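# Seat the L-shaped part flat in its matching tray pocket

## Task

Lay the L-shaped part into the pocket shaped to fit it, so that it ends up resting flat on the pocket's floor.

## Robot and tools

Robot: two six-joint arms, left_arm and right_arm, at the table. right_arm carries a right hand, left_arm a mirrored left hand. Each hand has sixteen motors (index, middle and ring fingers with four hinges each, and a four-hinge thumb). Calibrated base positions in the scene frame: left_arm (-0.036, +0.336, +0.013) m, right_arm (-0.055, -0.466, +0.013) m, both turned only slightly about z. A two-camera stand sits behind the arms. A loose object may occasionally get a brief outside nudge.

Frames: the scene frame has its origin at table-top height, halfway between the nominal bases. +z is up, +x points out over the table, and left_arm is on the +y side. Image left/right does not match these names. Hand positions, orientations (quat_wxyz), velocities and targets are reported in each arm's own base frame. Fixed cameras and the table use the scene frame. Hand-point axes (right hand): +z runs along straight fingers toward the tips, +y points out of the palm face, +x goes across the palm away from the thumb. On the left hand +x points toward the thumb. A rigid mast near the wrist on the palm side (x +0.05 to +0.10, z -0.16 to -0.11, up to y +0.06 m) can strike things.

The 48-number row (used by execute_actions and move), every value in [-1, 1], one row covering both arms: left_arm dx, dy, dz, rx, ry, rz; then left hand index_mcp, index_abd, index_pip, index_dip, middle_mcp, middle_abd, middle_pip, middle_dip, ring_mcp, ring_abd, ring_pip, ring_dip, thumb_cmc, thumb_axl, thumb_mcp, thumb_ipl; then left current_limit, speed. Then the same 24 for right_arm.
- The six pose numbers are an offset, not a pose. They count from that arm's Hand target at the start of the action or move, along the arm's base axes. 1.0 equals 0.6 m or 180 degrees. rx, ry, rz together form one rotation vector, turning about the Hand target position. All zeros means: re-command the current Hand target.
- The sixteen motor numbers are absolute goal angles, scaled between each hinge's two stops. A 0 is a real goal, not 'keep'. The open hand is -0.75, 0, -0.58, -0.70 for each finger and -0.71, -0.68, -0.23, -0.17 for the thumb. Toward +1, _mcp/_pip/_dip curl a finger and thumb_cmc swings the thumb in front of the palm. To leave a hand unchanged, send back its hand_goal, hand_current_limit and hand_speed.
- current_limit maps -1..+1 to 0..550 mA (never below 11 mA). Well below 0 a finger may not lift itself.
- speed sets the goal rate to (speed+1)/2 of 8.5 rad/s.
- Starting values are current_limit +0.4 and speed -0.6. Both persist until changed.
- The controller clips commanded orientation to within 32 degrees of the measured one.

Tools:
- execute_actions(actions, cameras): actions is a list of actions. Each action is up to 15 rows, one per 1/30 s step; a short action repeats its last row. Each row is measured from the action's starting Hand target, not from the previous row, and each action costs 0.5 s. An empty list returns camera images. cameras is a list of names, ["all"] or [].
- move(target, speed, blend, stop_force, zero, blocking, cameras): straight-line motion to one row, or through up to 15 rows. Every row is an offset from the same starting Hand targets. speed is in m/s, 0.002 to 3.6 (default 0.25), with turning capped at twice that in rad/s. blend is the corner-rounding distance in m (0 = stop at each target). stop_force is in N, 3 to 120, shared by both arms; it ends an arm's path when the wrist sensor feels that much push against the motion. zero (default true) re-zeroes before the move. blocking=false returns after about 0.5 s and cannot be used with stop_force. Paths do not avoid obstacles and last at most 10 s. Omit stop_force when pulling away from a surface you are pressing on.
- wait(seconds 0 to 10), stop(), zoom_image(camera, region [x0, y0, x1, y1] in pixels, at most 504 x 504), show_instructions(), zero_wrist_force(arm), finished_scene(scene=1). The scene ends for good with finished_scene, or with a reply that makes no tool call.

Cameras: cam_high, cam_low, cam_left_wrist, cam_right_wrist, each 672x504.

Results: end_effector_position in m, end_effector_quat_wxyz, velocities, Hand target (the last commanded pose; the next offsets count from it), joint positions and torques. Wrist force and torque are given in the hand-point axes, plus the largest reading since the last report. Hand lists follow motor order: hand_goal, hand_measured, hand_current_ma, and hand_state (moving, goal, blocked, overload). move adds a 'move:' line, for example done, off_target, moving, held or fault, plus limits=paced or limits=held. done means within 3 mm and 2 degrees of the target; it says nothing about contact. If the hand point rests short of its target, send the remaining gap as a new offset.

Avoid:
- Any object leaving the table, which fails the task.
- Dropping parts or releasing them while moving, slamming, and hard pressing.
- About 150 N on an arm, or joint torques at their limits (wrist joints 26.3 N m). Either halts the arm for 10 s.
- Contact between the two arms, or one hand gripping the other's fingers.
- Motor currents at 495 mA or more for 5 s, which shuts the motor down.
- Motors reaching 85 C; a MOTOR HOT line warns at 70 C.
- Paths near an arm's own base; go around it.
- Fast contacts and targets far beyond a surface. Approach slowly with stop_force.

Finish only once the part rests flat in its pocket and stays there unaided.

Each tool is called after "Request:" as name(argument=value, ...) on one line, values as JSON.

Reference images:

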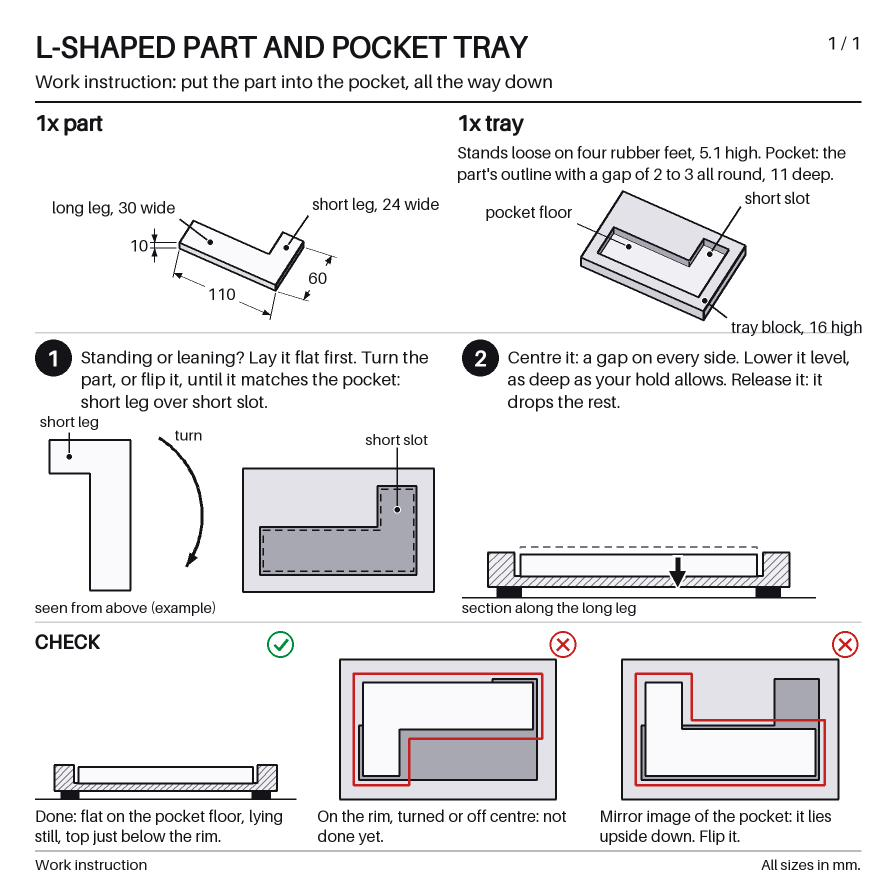

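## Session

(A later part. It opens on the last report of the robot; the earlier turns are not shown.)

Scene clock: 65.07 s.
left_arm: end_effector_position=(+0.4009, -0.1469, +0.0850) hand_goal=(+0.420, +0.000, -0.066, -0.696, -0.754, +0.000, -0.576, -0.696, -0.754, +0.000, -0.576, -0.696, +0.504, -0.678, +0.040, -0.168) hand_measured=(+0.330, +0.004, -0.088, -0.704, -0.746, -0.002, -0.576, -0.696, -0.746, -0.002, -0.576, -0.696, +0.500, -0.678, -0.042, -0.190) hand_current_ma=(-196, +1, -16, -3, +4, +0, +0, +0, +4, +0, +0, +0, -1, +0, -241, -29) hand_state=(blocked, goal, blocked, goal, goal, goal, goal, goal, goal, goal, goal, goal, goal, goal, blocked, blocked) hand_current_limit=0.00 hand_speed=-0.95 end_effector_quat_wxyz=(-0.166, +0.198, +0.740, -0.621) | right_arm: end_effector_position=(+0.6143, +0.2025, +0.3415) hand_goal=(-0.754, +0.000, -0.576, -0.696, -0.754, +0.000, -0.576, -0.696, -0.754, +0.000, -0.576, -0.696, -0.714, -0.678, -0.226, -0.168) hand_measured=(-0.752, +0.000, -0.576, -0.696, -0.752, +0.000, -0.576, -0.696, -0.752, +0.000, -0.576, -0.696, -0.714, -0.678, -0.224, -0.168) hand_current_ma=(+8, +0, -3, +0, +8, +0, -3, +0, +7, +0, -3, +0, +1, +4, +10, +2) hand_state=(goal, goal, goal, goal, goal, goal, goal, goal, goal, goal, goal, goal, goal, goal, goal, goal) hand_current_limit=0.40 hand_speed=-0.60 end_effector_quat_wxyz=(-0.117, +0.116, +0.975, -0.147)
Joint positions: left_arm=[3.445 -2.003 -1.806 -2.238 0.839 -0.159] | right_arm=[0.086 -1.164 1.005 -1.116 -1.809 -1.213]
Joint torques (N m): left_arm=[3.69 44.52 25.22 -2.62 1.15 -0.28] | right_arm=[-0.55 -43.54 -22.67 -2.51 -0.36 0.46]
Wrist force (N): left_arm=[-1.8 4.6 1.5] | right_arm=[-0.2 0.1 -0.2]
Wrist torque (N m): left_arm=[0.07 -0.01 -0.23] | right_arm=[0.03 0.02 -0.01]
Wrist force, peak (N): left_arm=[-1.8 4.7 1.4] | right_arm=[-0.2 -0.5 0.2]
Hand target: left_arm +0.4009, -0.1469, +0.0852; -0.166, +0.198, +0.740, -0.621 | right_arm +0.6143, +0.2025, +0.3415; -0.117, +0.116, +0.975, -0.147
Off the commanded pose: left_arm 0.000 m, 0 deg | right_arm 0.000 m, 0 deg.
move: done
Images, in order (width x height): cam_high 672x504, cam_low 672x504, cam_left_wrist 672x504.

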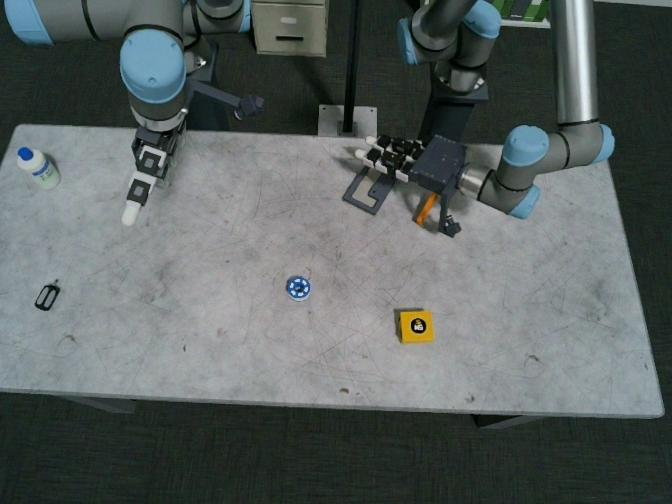

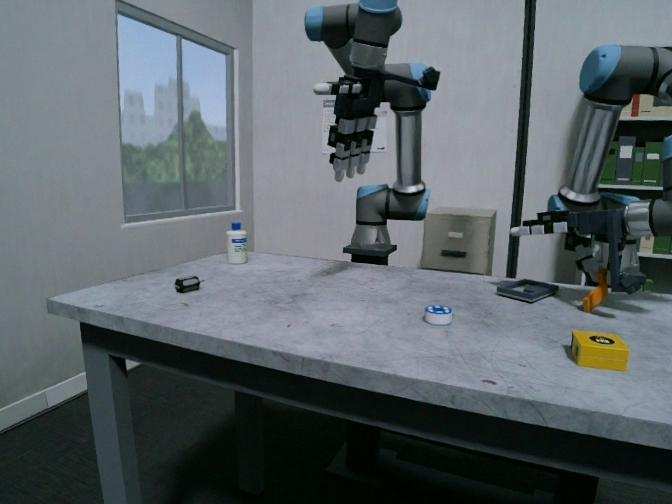

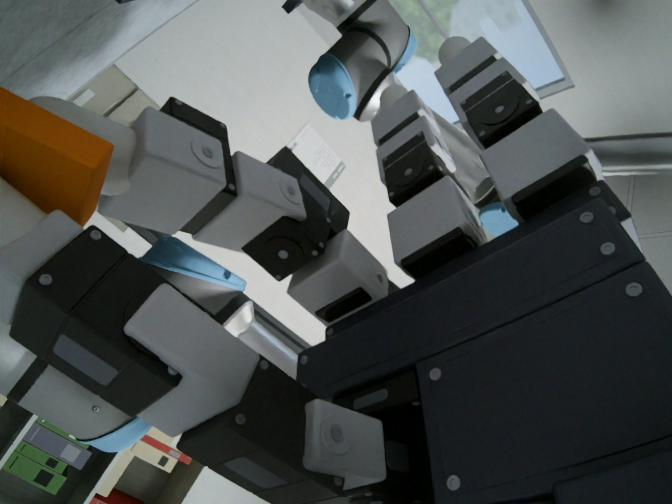

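Request:
move(target=[[0,0,-0.0353,0,0,0,0.42,0.0,-0.066,-0.696,-0.754,0.0,0.591,0.029,-0.754,0.0,0.591,0.029,0.505,-0.678,0.04,-0.168,0.0,-0.6,0,0,0,0,0,0,-0.754,0.0,-0.576,-0.696,-0.754,0.0,-0.576,-0.696,-0.754,0.0,-0.576,-0.696,-0.714,-0.678,-0.226,-0.168,0.4,-0.6],[0,0,-0.0353,0,0,0,0.42,0.0,-0.066,-0.696,0.548,0.0,0.591,0.029,0.548,0.0,0.591,0.029,0.505,-0.678,0.04,-0.168,0.0,-0.6,0,0,0,0,0,0,-0.754,0.0,-0.576,-0.696,-0.754,0.0,-0.576,-0.696,-0.754,0.0,-0.576,-0.696,-0.714,-0.678,-0.226,-0.168,0.4,-0.6]], speed=0.04, cameras=["cam_high","cam_left_wrist","cam_low"])

Request:
zoom_image(camera="cam_low", region=[525, 230, 625, 320])

Request:
zoom_image(camera="cam_high", region=[340, 130, 460, 240])

Scene clock: 71.00 s.
left_arm: end_effector_position=(+0.4009, -0.1469, +0.0640) hand_goal=(+0.420, +0.000, -0.066, -0.696, +0.548, +0.000, +0.590, +0.028, +0.548, +0.000, +0.590, +0.028, +0.504, -0.678, +0.040, -0.168) hand_measured=(+0.330, +0.004, -0.088, -0.704, +0.540, -0.002, +0.586, +0.024, +0.540, -0.002, +0.586, +0.024, +0.502, -0.678, -0.042, -0.190) hand_current_ma=(-196, +1, -16, -3, -4, +0, -1, -1, -4, +0, -1, -1, +0, +0, -238, -29) hand_state=(blocked, goal, blocked, goal, goal, goal, goal, goal, goal, goal, goal, goal, goal, goal, blocked, blocked) hand_current_limit=0.00 hand_speed=-0.60 end_effector_quat_wxyz=(-0.166, +0.198, +0.740, -0.621) | right_arm: end_effector_position=(+0.6143, +0.2025, +0.3415) hand_goal=(-0.754, +0.000, -0.576, -0.696, -0.754, +0.000, -0.576, -0.696, -0.754, +0.000, -0.576, -0.696, -0.714, -0.678, -0.226, -0.168) hand_measured=(-0.752, +0.000, -0.576, -0.696, -0.752, +0.000, -0.576, -0.696, -0.752, +0.000, -0.576, -0.696, -0.714, -0.678, -0.224, -0.168) hand_current_ma=(+8, +0, -3, +0, +8, +0, -3, +0, +7, +0, -3, +0, +1, +4, +10, +2) hand_state=(goal, goal, goal, goal, goal, goal, goal, goal, goal, goal, goal, goal, goal, goal, goal, goal) hand_current_limit=0.40 hand_speed=-0.60 end_effector_quat_wxyz=(-0.117, +0.116, +0.975, -0.147)
Joint positions: left_arm=[3.445 -2.036 -1.823 -2.188 0.839 -0.159] | right_arm=[0.086 -1.164 1.005 -1.116 -1.809 -1.213]
Joint torques (N m): left_arm=[5.07 30.46 6.96 1.16 2.65 -1.44] | right_arm=[0.62 -44.78 -23.35 -2.71 -0.59 0.59]
Wrist force (N): left_arm=[-1.7 4.1 1.2] | right_arm=[-0.1 -0.1 0.3]
Wrist torque (N m): left_arm=[0.21 -0.02 -0.22] | right_arm=[-0.04 0.00 -0.01]
Wrist force, peak (N): left_arm=[-1.8 4.7 1.7] | right_arm=[-0.4 -0.5 -0.2]
Hand target: left_arm +0.4009, -0.1469, +0.0640; -0.166, +0.198, +0.740, -0.621 | right_arm +0.6143, +0.2025, +0.3415; -0.117, +0.116, +0.975, -0.147
Off the commanded pose: left_arm 0.000 m, 0 deg | right_arm 0.000 m, 0 deg.
move: done
Images, in order (width x height): cam_high 672x504, cam_low 672x504, cam_left_wrist 672x504.

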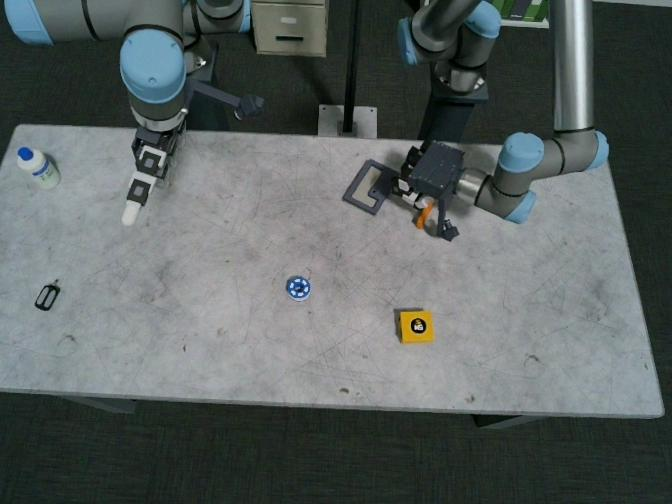

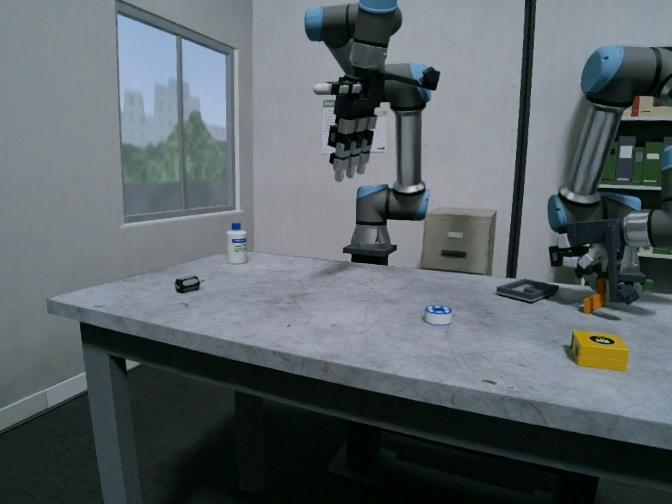

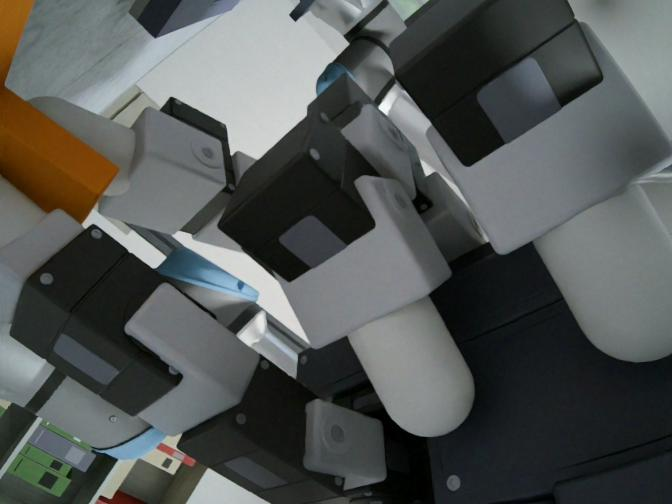

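Scaled by 5.040 from the camera's 672x504 image, which has a finer 960x720 frame.

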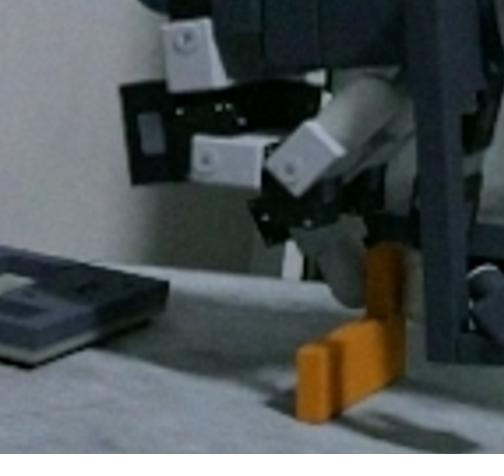

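Scaled by 4.200 from the camera's 672x504 image, which has a finer 960x720 frame.

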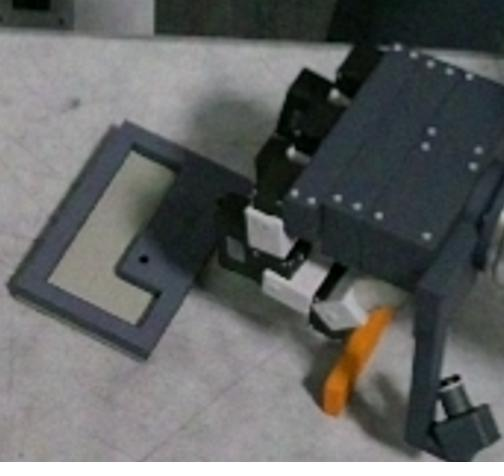

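Request:
move(target=[0.0458,0.0794,0.001,0,0,0,0.42,0.0,-0.066,-0.696,0.548,0.0,0.591,0.029,0.548,0.0,0.591,0.029,0.505,-0.678,0.04,-0.168,0.0,-0.6,0,0,0,0,0,0,-0.754,0.0,-0.576,-0.696,-0.754,0.0,-0.576,-0.696,-0.754,0.0,-0.576,-0.696,-0.714,-0.678,-0.226,-0.168,0.4,-0.6], speed=0.08, cameras=["cam_high","cam_low"])

Request:
zoom_image(camera="cam_low", region=[535, 230, 645, 330])

Request:
zoom_image(camera="cam_high", region=[340, 130, 480, 250])

Scene clock: 73.03 s.
left_arm: end_effector_position=(+0.4283, -0.0994, +0.0646) hand_goal=(+0.420, +0.000, -0.066, -0.696, +0.548, +0.000, +0.590, +0.028, +0.548, +0.000, +0.590, +0.028, +0.504, -0.678, +0.040, -0.168) hand_measured=(+0.330, +0.002, -0.088, -0.704, +0.540, -0.002, +0.586, +0.024, +0.540, -0.002, +0.586, +0.024, +0.506, -0.678, -0.042, -0.190) hand_current_ma=(-196, +0, -16, -3, -4, +0, -1, -1, -4, +0, -1, -1, +1, +0, -238, -29) hand_state=(blocked, goal, blocked, goal, goal, goal, goal, goal, goal, goal, goal, goal, goal, goal, blocked, blocked) hand_current_limit=0.00 hand_speed=-0.60 end_effector_quat_wxyz=(-0.166, +0.198, +0.740, -0.621) | right_arm: end_effector_position=(+0.6143, +0.2025, +0.3415) hand_goal=(-0.754, +0.000, -0.576, -0.696, -0.754, +0.000, -0.576, -0.696, -0.754, +0.000, -0.576, -0.696, -0.714, -0.678, -0.226, -0.168) hand_measured=(-0.752, +0.000, -0.576, -0.696, -0.752, +0.000, -0.576, -0.696, -0.752, +0.000, -0.576, -0.696, -0.714, -0.678, -0.224, -0.168) hand_current_ma=(+8, +0, -3, +0, +8, +0, -3, +0, +7, +0, -3, +0, +1, +4, +10, +2) hand_state=(goal, goal, goal, goal, goal, goal, goal, goal, goal, goal, goal, goal, goal, goal, goal, goal) hand_current_limit=0.40 hand_speed=-0.60 end_effector_quat_wxyz=(-0.117, +0.116, +0.975, -0.147)
Joint positions: left_arm=[3.513 -2.096 -1.719 -2.245 0.905 -0.139] | right_arm=[0.086 -1.164 1.005 -1.116 -1.809 -1.213]
Joint torques (N m): left_arm=[8.32 34.21 26.63 -2.56 2.87 1.3] | right_arm=[0.36 -43.78 -22.57 -2.89 -0.55 0.68]
Wrist force (N): left_arm=[-1.8 4.2 1.1] | right_arm=[-0.2 -0.1 0.4]
Wrist torque (N m): left_arm=[0.23 0.01 -0.18] | right_arm=[-0.05 0.01 -0.02]
Wrist force, peak (N): left_arm=[-1.5 4.5 2.1] | right_arm=[-0.4 -0.4 0.3]
Hand target: left_arm +0.4284, -0.0993, +0.0646; -0.166, +0.198, +0.740, -0.621 | right_arm +0.6143, +0.2025, +0.3415; -0.117, +0.116, +0.975, -0.147
Off the commanded pose: left_arm 0.000 m, 0 deg | right_arm 0.000 m, 0 deg.
move: done
Images, in order (width x height): cam_high 672x504, cam_low 672x504.

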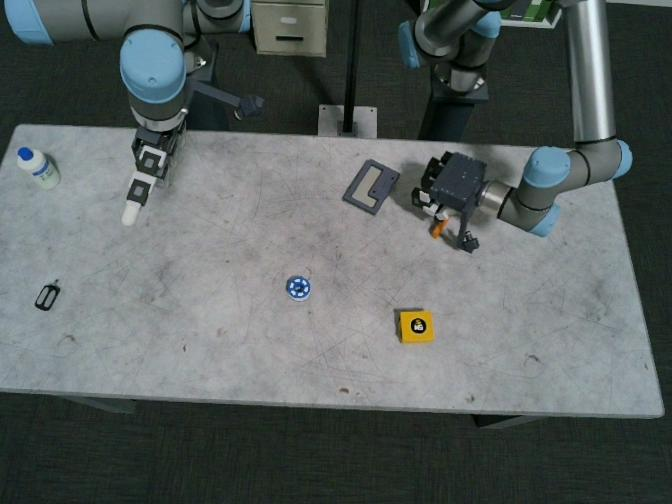

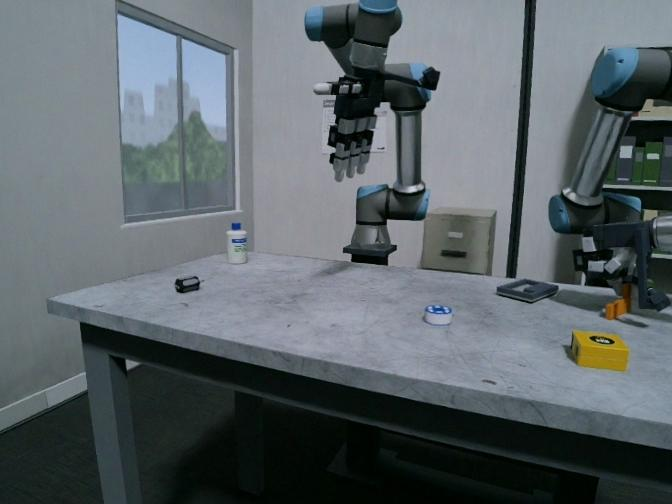

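Scaled by 4.582 from the camera's 672x504 image, which has a finer 960x720 frame.

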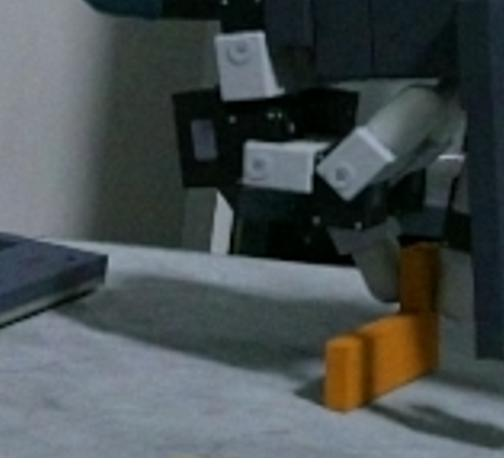

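Scaled by 3.600 from the camera's 672x504 image, which has a finer 960x720 frame.

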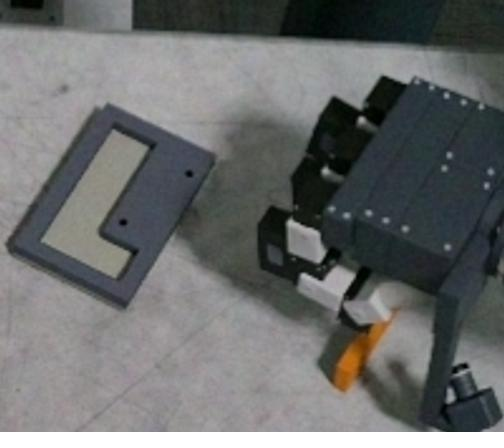

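Request:
move(target=[[-0.0148,-0.0257,-0.0257,0.0674,-0.0388,0,0.42,0.0,-0.066,-0.696,0.548,0.0,0.591,0.029,0.548,0.0,0.591,0.029,0.505,-0.678,0.04,-0.168,0.0,-0.6,0,0,0,0,0,0,-0.754,0.0,-0.576,-0.696,-0.754,0.0,-0.576,-0.696,-0.754,0.0,-0.576,-0.696,-0.714,-0.678,-0.226,-0.168,0.4,-0.6],[-0.0261,-0.0453,-0.0578,0.1347,-0.0776,0,0.42,0.0,-0.066,-0.696,0.548,0.0,0.591,0.029,0.548,0.0,0.591,0.029,0.505,-0.678,0.04,-0.168,0.0,-0.6,0,0,0,0,0,0,-0.754,0.0,-0.576,-0.696,-0.754,0.0,-0.576,-0.696,-0.754,0.0,-0.576,-0.696,-0.714,-0.678,-0.226,-0.168,0.4,-0.6],[-0.0333,-0.0577,-0.0947,0.2021,-0.1164,0,0.42,0.0,-0.066,-0.696,0.548,0.0,0.591,0.029,0.548,0.0,0.591,0.029,0.505,-0.678,0.04,-0.168,0.0,-0.6,0,0,0,0,0,0,-0.754,0.0,-0.576,-0.696,-0.754,0.0,-0.576,-0.696,-0.754,0.0,-0.576,-0.696,-0.714,-0.678,-0.226,-0.168,0.4,-0.6]], speed=0.12, blend=[0.004,0.004,0], cameras=["cam_high","cam_low","cam_left_wrist"])

Request:
zoom_image(camera="cam_low", region=[535, 230, 645, 330])

Request:
zoom_image(camera="cam_high", region=[340, 130, 480, 250])

Scene clock: 77.50 s.
left_arm: end_effector_position=(+0.4084, -0.1339, +0.0078) hand_goal=(+0.420, +0.000, -0.066, -0.696, +0.548, +0.000, +0.590, +0.028, +0.548, +0.000, +0.590, +0.028, +0.504, -0.678, +0.040, -0.168) hand_measured=(+0.330, +0.002, -0.090, -0.704, +0.540, -0.002, +0.586, +0.024, +0.540, -0.002, +0.586, +0.026, +0.504, -0.678, -0.040, -0.190) hand_current_ma=(-196, +0, -19, -3, -3, +0, -1, -1, -4, +0, -1, +0, +0, +0, -232, -29) hand_state=(blocked, goal, blocked, goal, goal, goal, goal, goal, goal, goal, goal, goal, goal, goal, blocked, blocked) hand_current_limit=0.00 hand_speed=-0.60 end_effector_quat_wxyz=(-0.084, +0.244, +0.913, -0.315) | right_arm: end_effector_position=(+0.6143, +0.2025, +0.3415) hand_goal=(-0.754, +0.000, -0.576, -0.696, -0.754, +0.000, -0.576, -0.696, -0.754, +0.000, -0.576, -0.696, -0.714, -0.678, -0.226, -0.168) hand_measured=(-0.752, +0.000, -0.576, -0.696, -0.752, +0.000, -0.576, -0.696, -0.752, +0.000, -0.576, -0.696, -0.714, -0.678, -0.224, -0.168) hand_current_ma=(+8, +0, -3, +0, +8, +0, -3, +0, +7, +0, -3, +0, +1, +4, +10, +2) hand_state=(goal, goal, goal, goal, goal, goal, goal, goal, goal, goal, goal, goal, goal, goal, goal, goal) hand_current_limit=0.40 hand_speed=-0.60 end_effector_quat_wxyz=(-0.117, +0.116, +0.975, -0.147)
Joint positions: left_arm=[3.256 -1.811 -2.172 -1.165 1.053 -0.817] | right_arm=[0.086 -1.164 1.005 -1.116 -1.809 -1.213]
Joint torques (N m): left_arm=[-8.9 36.07 7.36 3.06 2.38 -1.77] | right_arm=[0.52 -44.97 -23.26 -2.97 -0.47 0.82]
Wrist force (N): left_arm=[-2.0 3.7 1.9] | right_arm=[-0.2 0.0 0.2]
Wrist torque (N m): left_arm=[0.27 -0.04 -0.09] | right_arm=[-0.01 0.01 -0.02]
Wrist force, peak (N): left_arm=[-1.7 4.4 1.8] | right_arm=[-0.4 -0.4 0.3]
Hand target: left_arm +0.4084, -0.1339, +0.0078; -0.084, +0.244, +0.913, -0.315 | right_arm +0.6143, +0.2025, +0.3415; -0.117, +0.116, +0.975, -0.147
Off the commanded pose: left_arm 0.000 m, 0 deg | right_arm 0.000 m, 0 deg.
move: done
Images, in order (width x height): cam_high 672x504, cam_low 672x504, cam_left_wrist 672x504.

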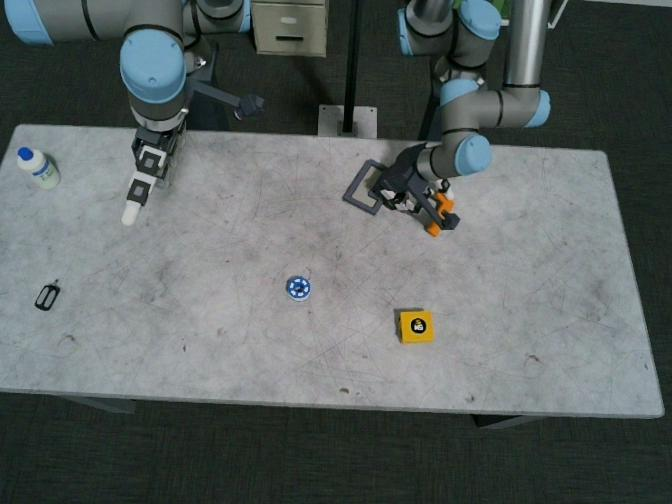

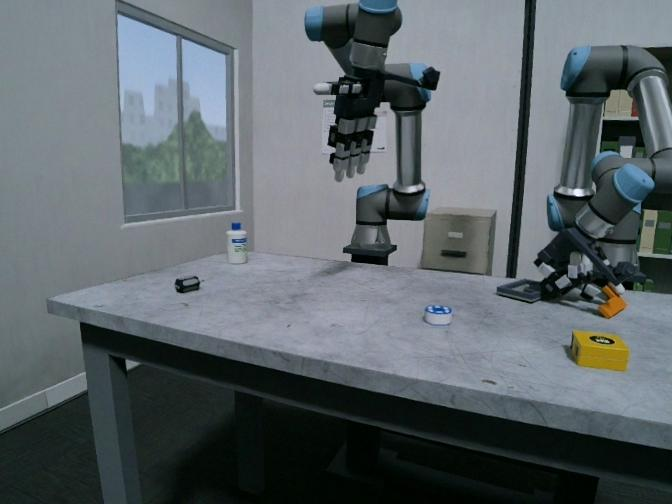

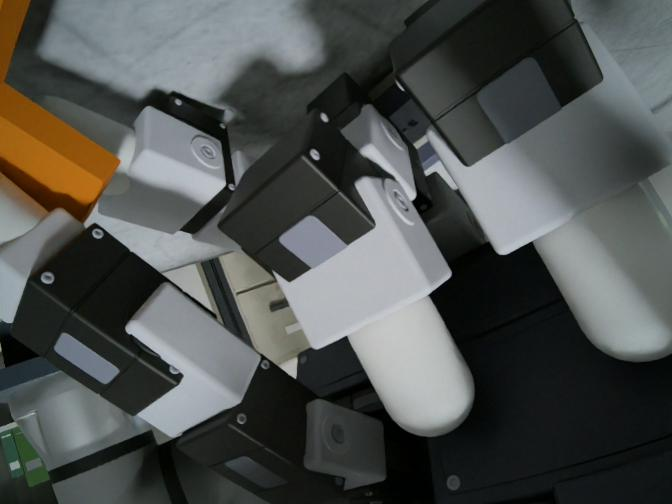

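Scaled by 4.582 from the camera's 672x504 image, which has a finer 960x720 frame.

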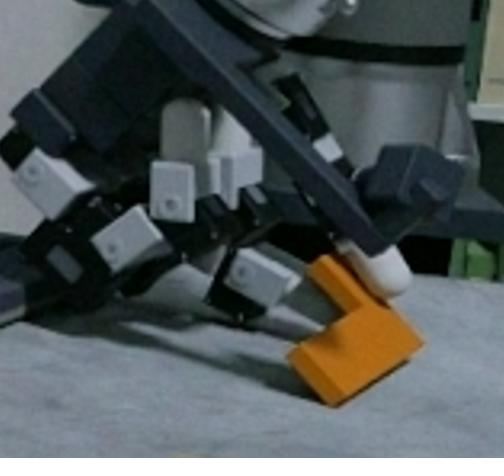

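Scaled by 3.600 from the camera's 672x504 image, which has a finer 960x720 frame.

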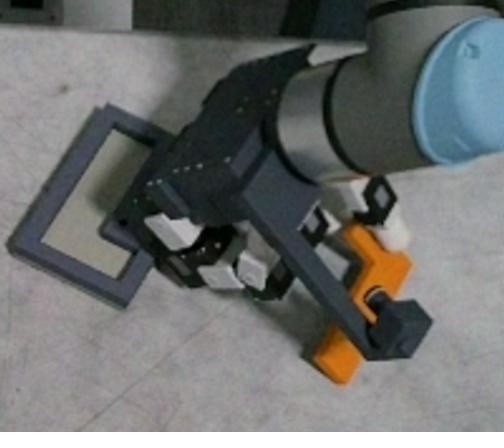

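Request:
move(target=[-0.0022,-0.0039,-0.0303,0.0529,-0.0305,0,0.42,0.0,-0.066,-0.696,0.548,0.0,0.591,0.029,0.548,0.0,0.591,0.029,0.505,-0.678,0.04,-0.168,0.0,-0.6,0,0,0,0,0,0,-0.754,0.0,-0.576,-0.696,-0.754,0.0,-0.576,-0.696,-0.754,0.0,-0.576,-0.696,-0.714,-0.678,-0.226,-0.168,0.4,-0.6], speed=0.06, cameras=["cam_high","cam_low","cam_left_wrist"])

Request:
zoom_image(camera="cam_low", region=[535, 230, 645, 330])

Request:
zoom_image(camera="cam_high", region=[340, 130, 480, 250])

Scene clock: 79.40 s.
left_arm: end_effector_position=(+0.4073, -0.1358, +0.0011) hand_goal=(+0.420, +0.000, -0.066, -0.696, +0.548, +0.000, +0.590, +0.028, +0.548, +0.000, +0.590, +0.028, +0.504, -0.678, +0.040, -0.168) hand_measured=(+0.344, +0.004, -0.100, -0.710, +0.540, -0.002, +0.586, +0.026, +0.540, -0.002, +0.586, +0.026, +0.504, -0.678, -0.040, -0.198) hand_current_ma=(-151, +0, -35, -8, -3, +0, -1, -1, -4, +0, -1, +0, +0, +0, -231, -45) hand_state=(blocked, goal, blocked, goal, goal, goal, goal, goal, goal, goal, goal, goal, goal, goal, blocked, blocked) hand_current_limit=0.00 hand_speed=-0.60 end_effector_quat_wxyz=(-0.075, +0.248, +0.924, -0.280) | right_arm: end_effector_position=(+0.6143, +0.2025, +0.3415) hand_goal=(-0.754, +0.000, -0.576, -0.696, -0.754, +0.000, -0.576, -0.696, -0.754, +0.000, -0.576, -0.696, -0.714, -0.678, -0.226, -0.168) hand_measured=(-0.752, +0.000, -0.576, -0.696, -0.752, +0.000, -0.576, -0.696, -0.752, +0.000, -0.576, -0.696, -0.714, -0.678, -0.224, -0.168) hand_current_ma=(+8, +0, -3, +0, +8, +0, -3, +0, +7, +0, -3, +0, +1, +4, +10, +2) hand_state=(goal, goal, goal, goal, goal, goal, goal, goal, goal, goal, goal, goal, goal, goal, goal, goal) hand_current_limit=0.40 hand_speed=-0.60 end_effector_quat_wxyz=(-0.117, +0.116, +0.975, -0.147)
Joint positions: left_arm=[3.22 -1.812 -2.204 -1.058 1.095 -0.881] | right_arm=[0.086 -1.164 1.005 -1.116 -1.809 -1.213]
Joint torques (N m): left_arm=[-2.47 29.35 15.77 2.31 -0.32 -0.36] | right_arm=[0.62 -45.29 -23.04 -3.06 -0.51 0.9]
Wrist force (N): left_arm=[-2.6 -3.5 -7.8] | right_arm=[-0.1 0.0 0.3]
Wrist torque (N m): left_arm=[0.72 0.14 -0.42] | right_arm=[-0.02 -0.01 -0.01]
Wrist force, peak (N): left_arm=[21.3 -74.2 -105.1] | right_arm=[-0.4 -0.5 0.4]
Hand target: left_arm +0.4073, -0.1358, +0.0011; -0.075, +0.248, +0.924, -0.280 (not the last commanded pose) | right_arm +0.6143, +0.2025, +0.3415; -0.117, +0.116, +0.975, -0.147
Off the commanded pose: left_arm 0.011 m, 7 deg | right_arm 0.000 m, 0 deg.
FORCE FAULT: contact force on the left arm reached its limit, and that arm stopped. The contact can be on any part of that arm, not only on its tool. That arm's remaining commands of this call were not run. That arm is still stopped at the end of this call. That arm stays stopped for about 10 more seconds. Until then a move that you send moves the other arm only, and its call returns only when the move has ended. Once the stop has ended, the next robot result says so. If the stop ends while you think or write, that arm runs what you send next, counted from a new Hand target: where the arm stands when the stop ends. While its stop runs, that arm, its gripper or tool too, takes no new command. Until it ends, the stop uses up actions while you think or wait. An arm that is not stopped still takes commands.
move: fault (left_arm)
Images, in order (width x height): cam_high 672x504, cam_low 672x504, cam_left_wrist 672x504.

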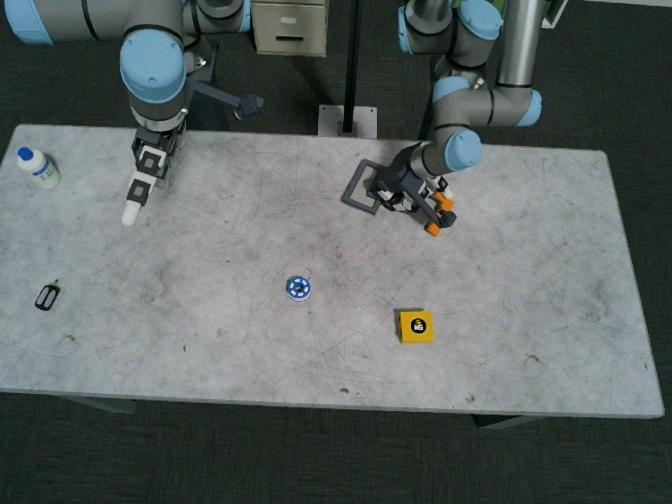

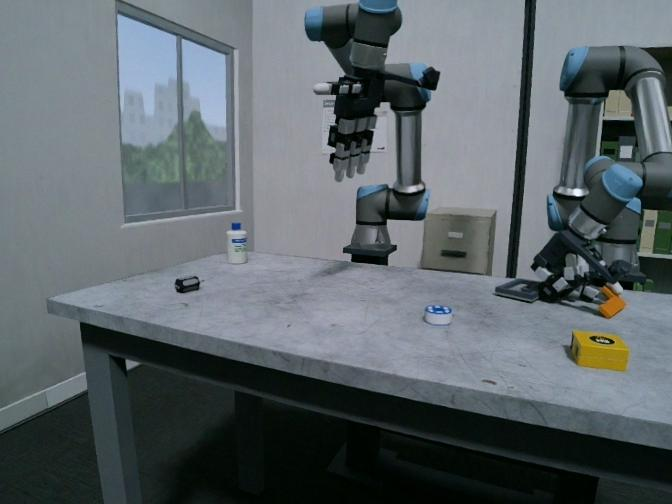

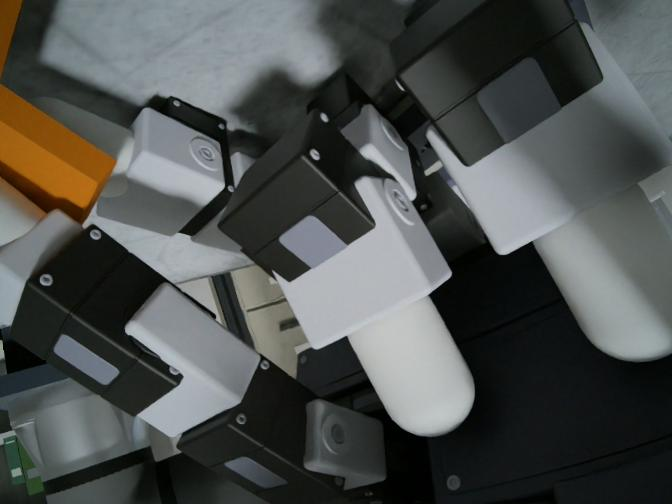

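Scaled by 4.582 from the camera's 672x504 image, which has a finer 960x720 frame.

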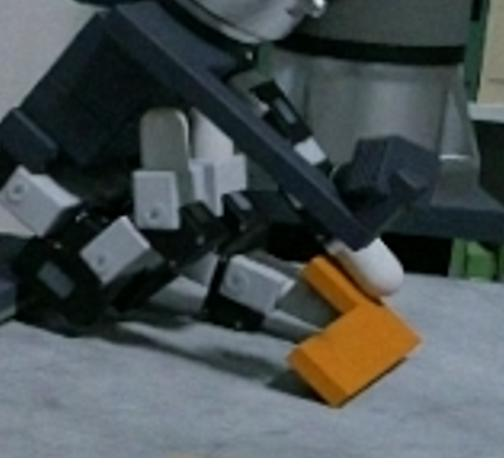

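Scaled by 3.600 from the camera's 672x504 image, which has a finer 960x720 frame.

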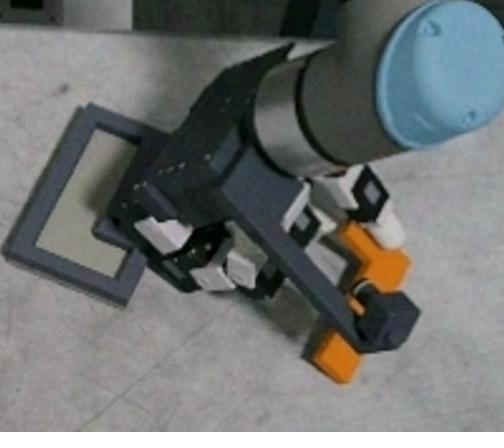

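Request:
wait(seconds=9.5)

Scene clock: 89.50 s.
left_arm: end_effector_position=(+0.4073, -0.1358, +0.0011) hand_goal=(+0.420, +0.000, -0.066, -0.696, +0.548, +0.000, +0.590, +0.028, +0.548, +0.000, +0.590, +0.028, +0.504, -0.678, +0.040, -0.168) hand_measured=(+0.344, +0.004, -0.100, -0.710, +0.540, -0.002, +0.586, +0.026, +0.540, -0.002, +0.586, +0.026, +0.504, -0.678, -0.040, -0.198) hand_current_ma=(-151, +0, -35, -8, -3, +0, -1, -1, -4, +0, -1, +0, +0, +0, -231, -45) hand_state=(blocked, goal, blocked, goal, goal, goal, goal, goal, goal, goal, goal, goal, goal, goal, blocked, blocked) hand_current_limit=0.00 hand_speed=-0.60 end_effector_quat_wxyz=(-0.075, +0.248, +0.924, -0.280) | right_arm: end_effector_position=(+0.6143, +0.2025, +0.3415) hand_goal=(-0.754, +0.000, -0.576, -0.696, -0.754, +0.000, -0.576, -0.696, -0.754, +0.000, -0.576, -0.696, -0.714, -0.678, -0.226, -0.168) hand_measured=(-0.752, +0.000, -0.576, -0.696, -0.752, +0.000, -0.576, -0.696, -0.752, +0.000, -0.576, -0.696, -0.714, -0.678, -0.224, -0.168) hand_current_ma=(+8, +0, -3, +0, +8, +0, -3, +0, +7, +0, -3, +0, +1, +4, +10, +2) hand_state=(goal, goal, goal, goal, goal, goal, goal, goal, goal, goal, goal, goal, goal, goal, goal, goal) hand_current_limit=0.40 hand_speed=-0.60 end_effector_quat_wxyz=(-0.117, +0.116, +0.975, -0.147)
Joint positions: left_arm=[3.22 -1.812 -2.204 -1.058 1.095 -0.881] | right_arm=[0.086 -1.164 1.005 -1.116 -1.809 -1.213]
Joint torques (N m): left_arm=[-1.18 28.71 16.43 2.31 -0.3 -0.28] | right_arm=[0.41 -45.26 -23.13 -2.92 -0.44 0.93]
Wrist force (N): left_arm=[0.6 -3.4 -7.3] | right_arm=[0.1 -0.3 0.4]
Wrist torque (N m): left_arm=[0.69 -0.27 -0.15] | right_arm=[-0.06 -0.02 0.00]
Wrist force, peak (N): left_arm=[-2.8 -3.8 -8.3] | right_arm=[0.2 -0.3 0.6]
Hand target: left_arm +0.4073, -0.1358, +0.0011; -0.075, +0.248, +0.924, -0.280 (not the last commanded pose) | right_arm +0.6143, +0.2025, +0.3415; -0.117, +0.116, +0.975, -0.147
Off the commanded pose: left_arm 0.011 m, 7 deg | right_arm 0.000 m, 0 deg.
FORCE FAULT, CONTINUED: the left arm's stop, for the force fault that an earlier result reported, is over. The rest of the stop counts as 19 of the actions that you can send in this scene. During its stop the left arm's controller moved it back a little. That arm's target is now where it stood when the stop ended, not its last command. That arm accepts commands again.
wait: 9.50 s; at rest from the start

Request:
move(target=[0,0,0.004,0,0,0,0.34,0.0,-0.09,-0.7,0.548,0.0,0.591,0.029,0.548,0.0,0.591,0.029,0.505,-0.678,-0.2,-0.168,0.0,-0.92,0,0,0,0,0,0,-0.754,0.0,-0.576,-0.696,-0.754,0.0,-0.576,-0.696,-0.754,0.0,-0.576,-0.696,-0.714,-0.678,-0.226,-0.168,0.4,-0.6], speed=0.03, cameras=["cam_low","cam_left_wrist"])

Request:
zoom_image(camera="cam_low", region=[535, 230, 645, 330])

Scene clock: 92.83 s.
left_arm: end_effector_position=(+0.4073, -0.1358, +0.0035) hand_goal=(+0.340, +0.000, -0.090, -0.700, +0.548, +0.000, +0.590, +0.028, +0.548, +0.000, +0.590, +0.028, +0.504, -0.678, -0.200, -0.168) hand_measured=(+0.326, +0.004, -0.100, -0.704, +0.540, -0.002, +0.586, +0.026, +0.540, -0.002, +0.586, +0.026, +0.504, -0.678, -0.192, -0.170) hand_current_ma=(-9, +0, -4, -1, -3, +0, -1, -1, -4, +0, -1, +0, +0, +0, +5, +0) hand_state=(goal, goal, goal, goal, goal, goal, goal, goal, goal, goal, goal, goal, goal, goal, goal, goal) hand_current_limit=0.00 hand_speed=-0.92 end_effector_quat_wxyz=(-0.075, +0.248, +0.924, -0.280) | right_arm: end_effector_position=(+0.6143, +0.2025, +0.3415) hand_goal=(-0.754, +0.000, -0.576, -0.696, -0.754, +0.000, -0.576, -0.696, -0.754, +0.000, -0.576, -0.696, -0.714, -0.678, -0.226, -0.168) hand_measured=(-0.752, +0.000, -0.576, -0.696, -0.752, +0.000, -0.576, -0.696, -0.752, +0.000, -0.576, -0.696, -0.714, -0.678, -0.224, -0.168) hand_current_ma=(+8, +0, -3, +0, +8, +0, -3, +0, +7, +0, -3, +0, +1, +4, +10, +2) hand_state=(goal, goal, goal, goal, goal, goal, goal, goal, goal, goal, goal, goal, goal, goal, goal, goal) hand_current_limit=0.40 hand_speed=-0.60 end_effector_quat_wxyz=(-0.117, +0.116, +0.975, -0.147)
Joint positions: left_arm=[3.22 -1.806 -2.202 -1.066 1.095 -0.881] | right_arm=[0.086 -1.164 1.005 -1.116 -1.809 -1.213]
Joint torques (N m): left_arm=[-1.91 36.99 26.15 -0.06 -0.5 -0.84] | right_arm=[-0.9 -46.52 -23.48 -2.96 -0.36 1.04]
Wrist force (N): left_arm=[1.3 3.8 2.2] | right_arm=[-0.1 -0.4 0.1]
Wrist torque (N m): left_arm=[0.26 -0.46 0.03] | right_arm=[-0.06 0.00 -0.02]
Wrist force, peak (N): left_arm=[0.2 -3.8 -8.5] | right_arm=[-0.2 0.0 0.6]
Hand target: left_arm +0.4073, -0.1358, +0.0035; -0.075, +0.248, +0.924, -0.280 | right_arm +0.6143, +0.2025, +0.3415; -0.117, +0.116, +0.975, -0.147
Off the commanded pose: left_arm 0.000 m, 0 deg | right_arm 0.000 m, 0 deg.
move: done
Images, in order (width x height): cam_low 672x504, cam_left_wrist 672x504.

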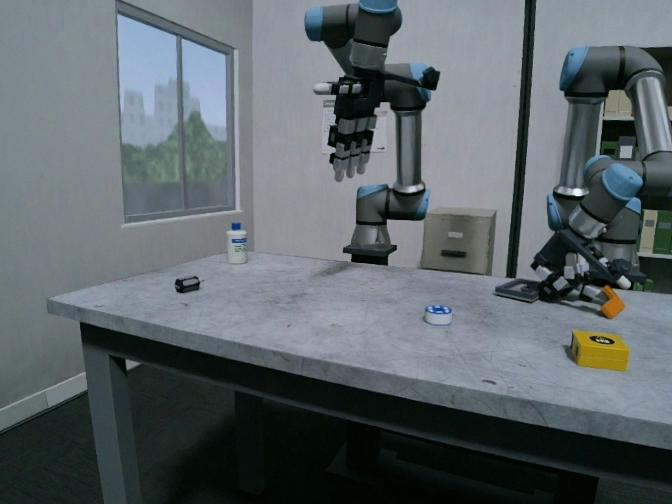

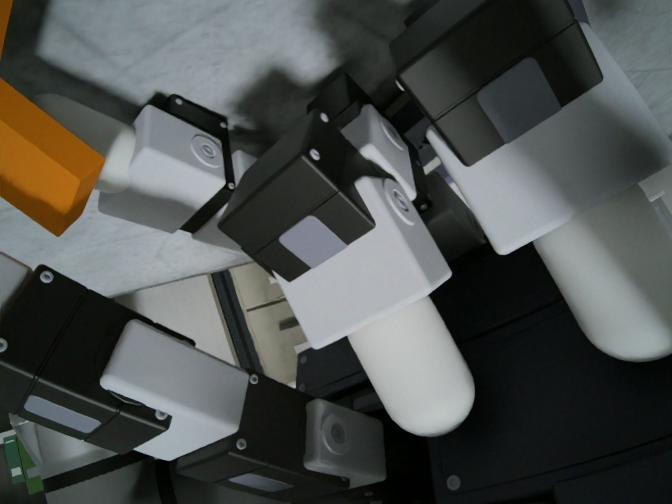

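Scaled by 4.582 from the camera's 672x504 image, which has a finer 960x720 frame.

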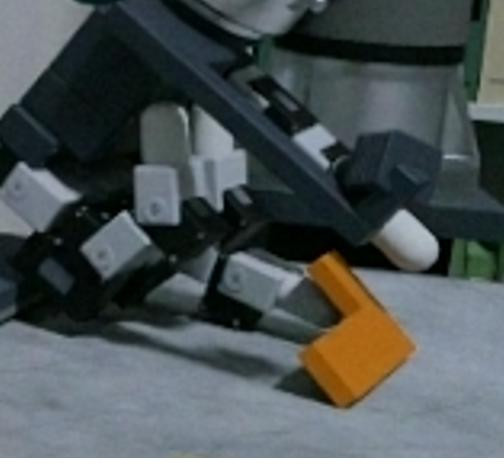

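Request:
move(target=[0,0,0,0,0,0,0.33,0.0,-0.1,-0.98,0.548,0.0,0.591,0.029,0.548,0.0,0.591,0.029,0.505,-0.678,-0.3,-0.168,0.0,-0.94,0,0,0,0,0,0,-0.754,0.0,-0.576,-0.696,-0.754,0.0,-0.576,-0.696,-0.754,0.0,-0.576,-0.696,-0.714,-0.678,-0.226,-0.168,0.4,-0.6], speed=0.03, cameras=["cam_low","cam_left_wrist"])

Request:
zoom_image(camera="cam_low", region=[535, 230, 645, 330])

Scene clock: 94.93 s.
left_arm: end_effector_position=(+0.4073, -0.1358, +0.0035) hand_goal=(+0.330, +0.000, -0.100, -0.980, +0.548, +0.000, +0.590, +0.028, +0.548, +0.000, +0.590, +0.028, +0.504, -0.678, -0.300, -0.168) hand_measured=(+0.338, +0.002, -0.094, -0.966, +0.540, -0.002, +0.586, +0.026, +0.540, -0.002, +0.586, +0.026, +0.504, -0.678, -0.290, -0.170) hand_current_ma=(+3, +0, +2, +9, -3, +0, -1, -1, -4, +0, -1, +0, +0, +0, +6, +0) hand_state=(goal, goal, goal, goal, goal, goal, goal, goal, goal, goal, goal, goal, goal, goal, goal, goal) hand_current_limit=0.00 hand_speed=-0.94 end_effector_quat_wxyz=(-0.075, +0.248, +0.924, -0.280) | right_arm: end_effector_position=(+0.6143, +0.2025, +0.3415) hand_goal=(-0.754, +0.000, -0.576, -0.696, -0.754, +0.000, -0.576, -0.696, -0.754, +0.000, -0.576, -0.696, -0.714, -0.678, -0.226, -0.168) hand_measured=(-0.752, +0.000, -0.576, -0.696, -0.752, +0.000, -0.576, -0.696, -0.752, +0.000, -0.576, -0.696, -0.714, -0.678, -0.224, -0.168) hand_current_ma=(+8, +0, -3, +0, +8, +0, -3, +0, +7, +0, -3, +0, +1, +4, +10, +2) hand_state=(goal, goal, goal, goal, goal, goal, goal, goal, goal, goal, goal, goal, goal, goal, goal, goal) hand_current_limit=0.40 hand_speed=-0.60 end_effector_quat_wxyz=(-0.117, +0.116, +0.975, -0.147)
Joint positions: left_arm=[3.22 -1.806 -2.202 -1.066 1.095 -0.881] | right_arm=[0.086 -1.164 1.005 -1.116 -1.809 -1.213]
Joint torques (N m): left_arm=[-0.9 35.11 23.65 -0.01 -0.51 -0.97] | right_arm=[0.42 -46.72 -22.65 -2.79 -0.42 1.23]
Wrist force (N): left_arm=[1.2 3.7 1.6] | right_arm=[-0.3 -0.3 0.3]
Wrist torque (N m): left_arm=[0.19 -0.43 0.02] | right_arm=[-0.06 0.02 -0.03]
Wrist force, peak (N): left_arm=[1.5 4.0 2.4] | right_arm=[-0.6 -0.1 0.2]
Hand target: left_arm +0.4073, -0.1358, +0.0035; -0.075, +0.248, +0.924, -0.280 | right_arm +0.6143, +0.2025, +0.3415; -0.117, +0.116, +0.975, -0.147
Off the commanded pose: left_arm 0.000 m, 0 deg | right_arm 0.000 m, 0 deg.
move: done
Images, in order (width x height): cam_low 672x504, cam_left_wrist 672x504.

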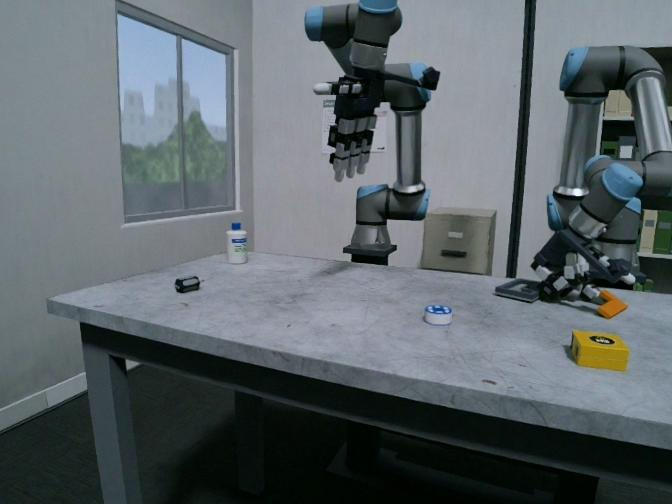

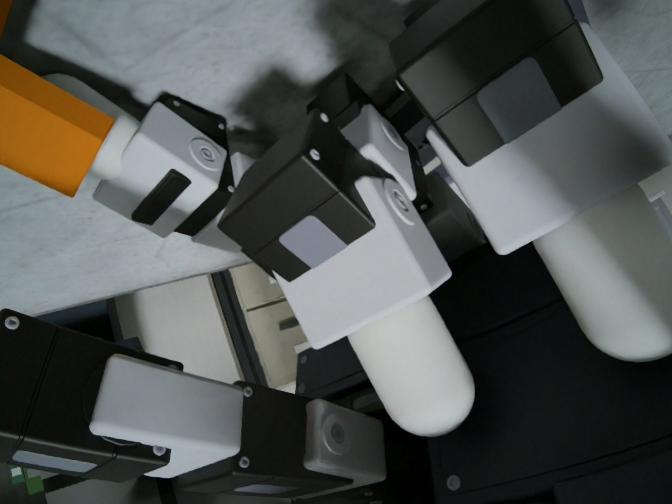

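Scaled by 4.582 from the camera's 672x504 image, which has a finer 960x720 frame.

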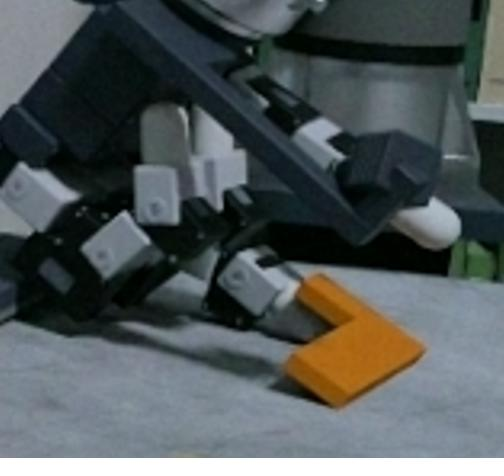

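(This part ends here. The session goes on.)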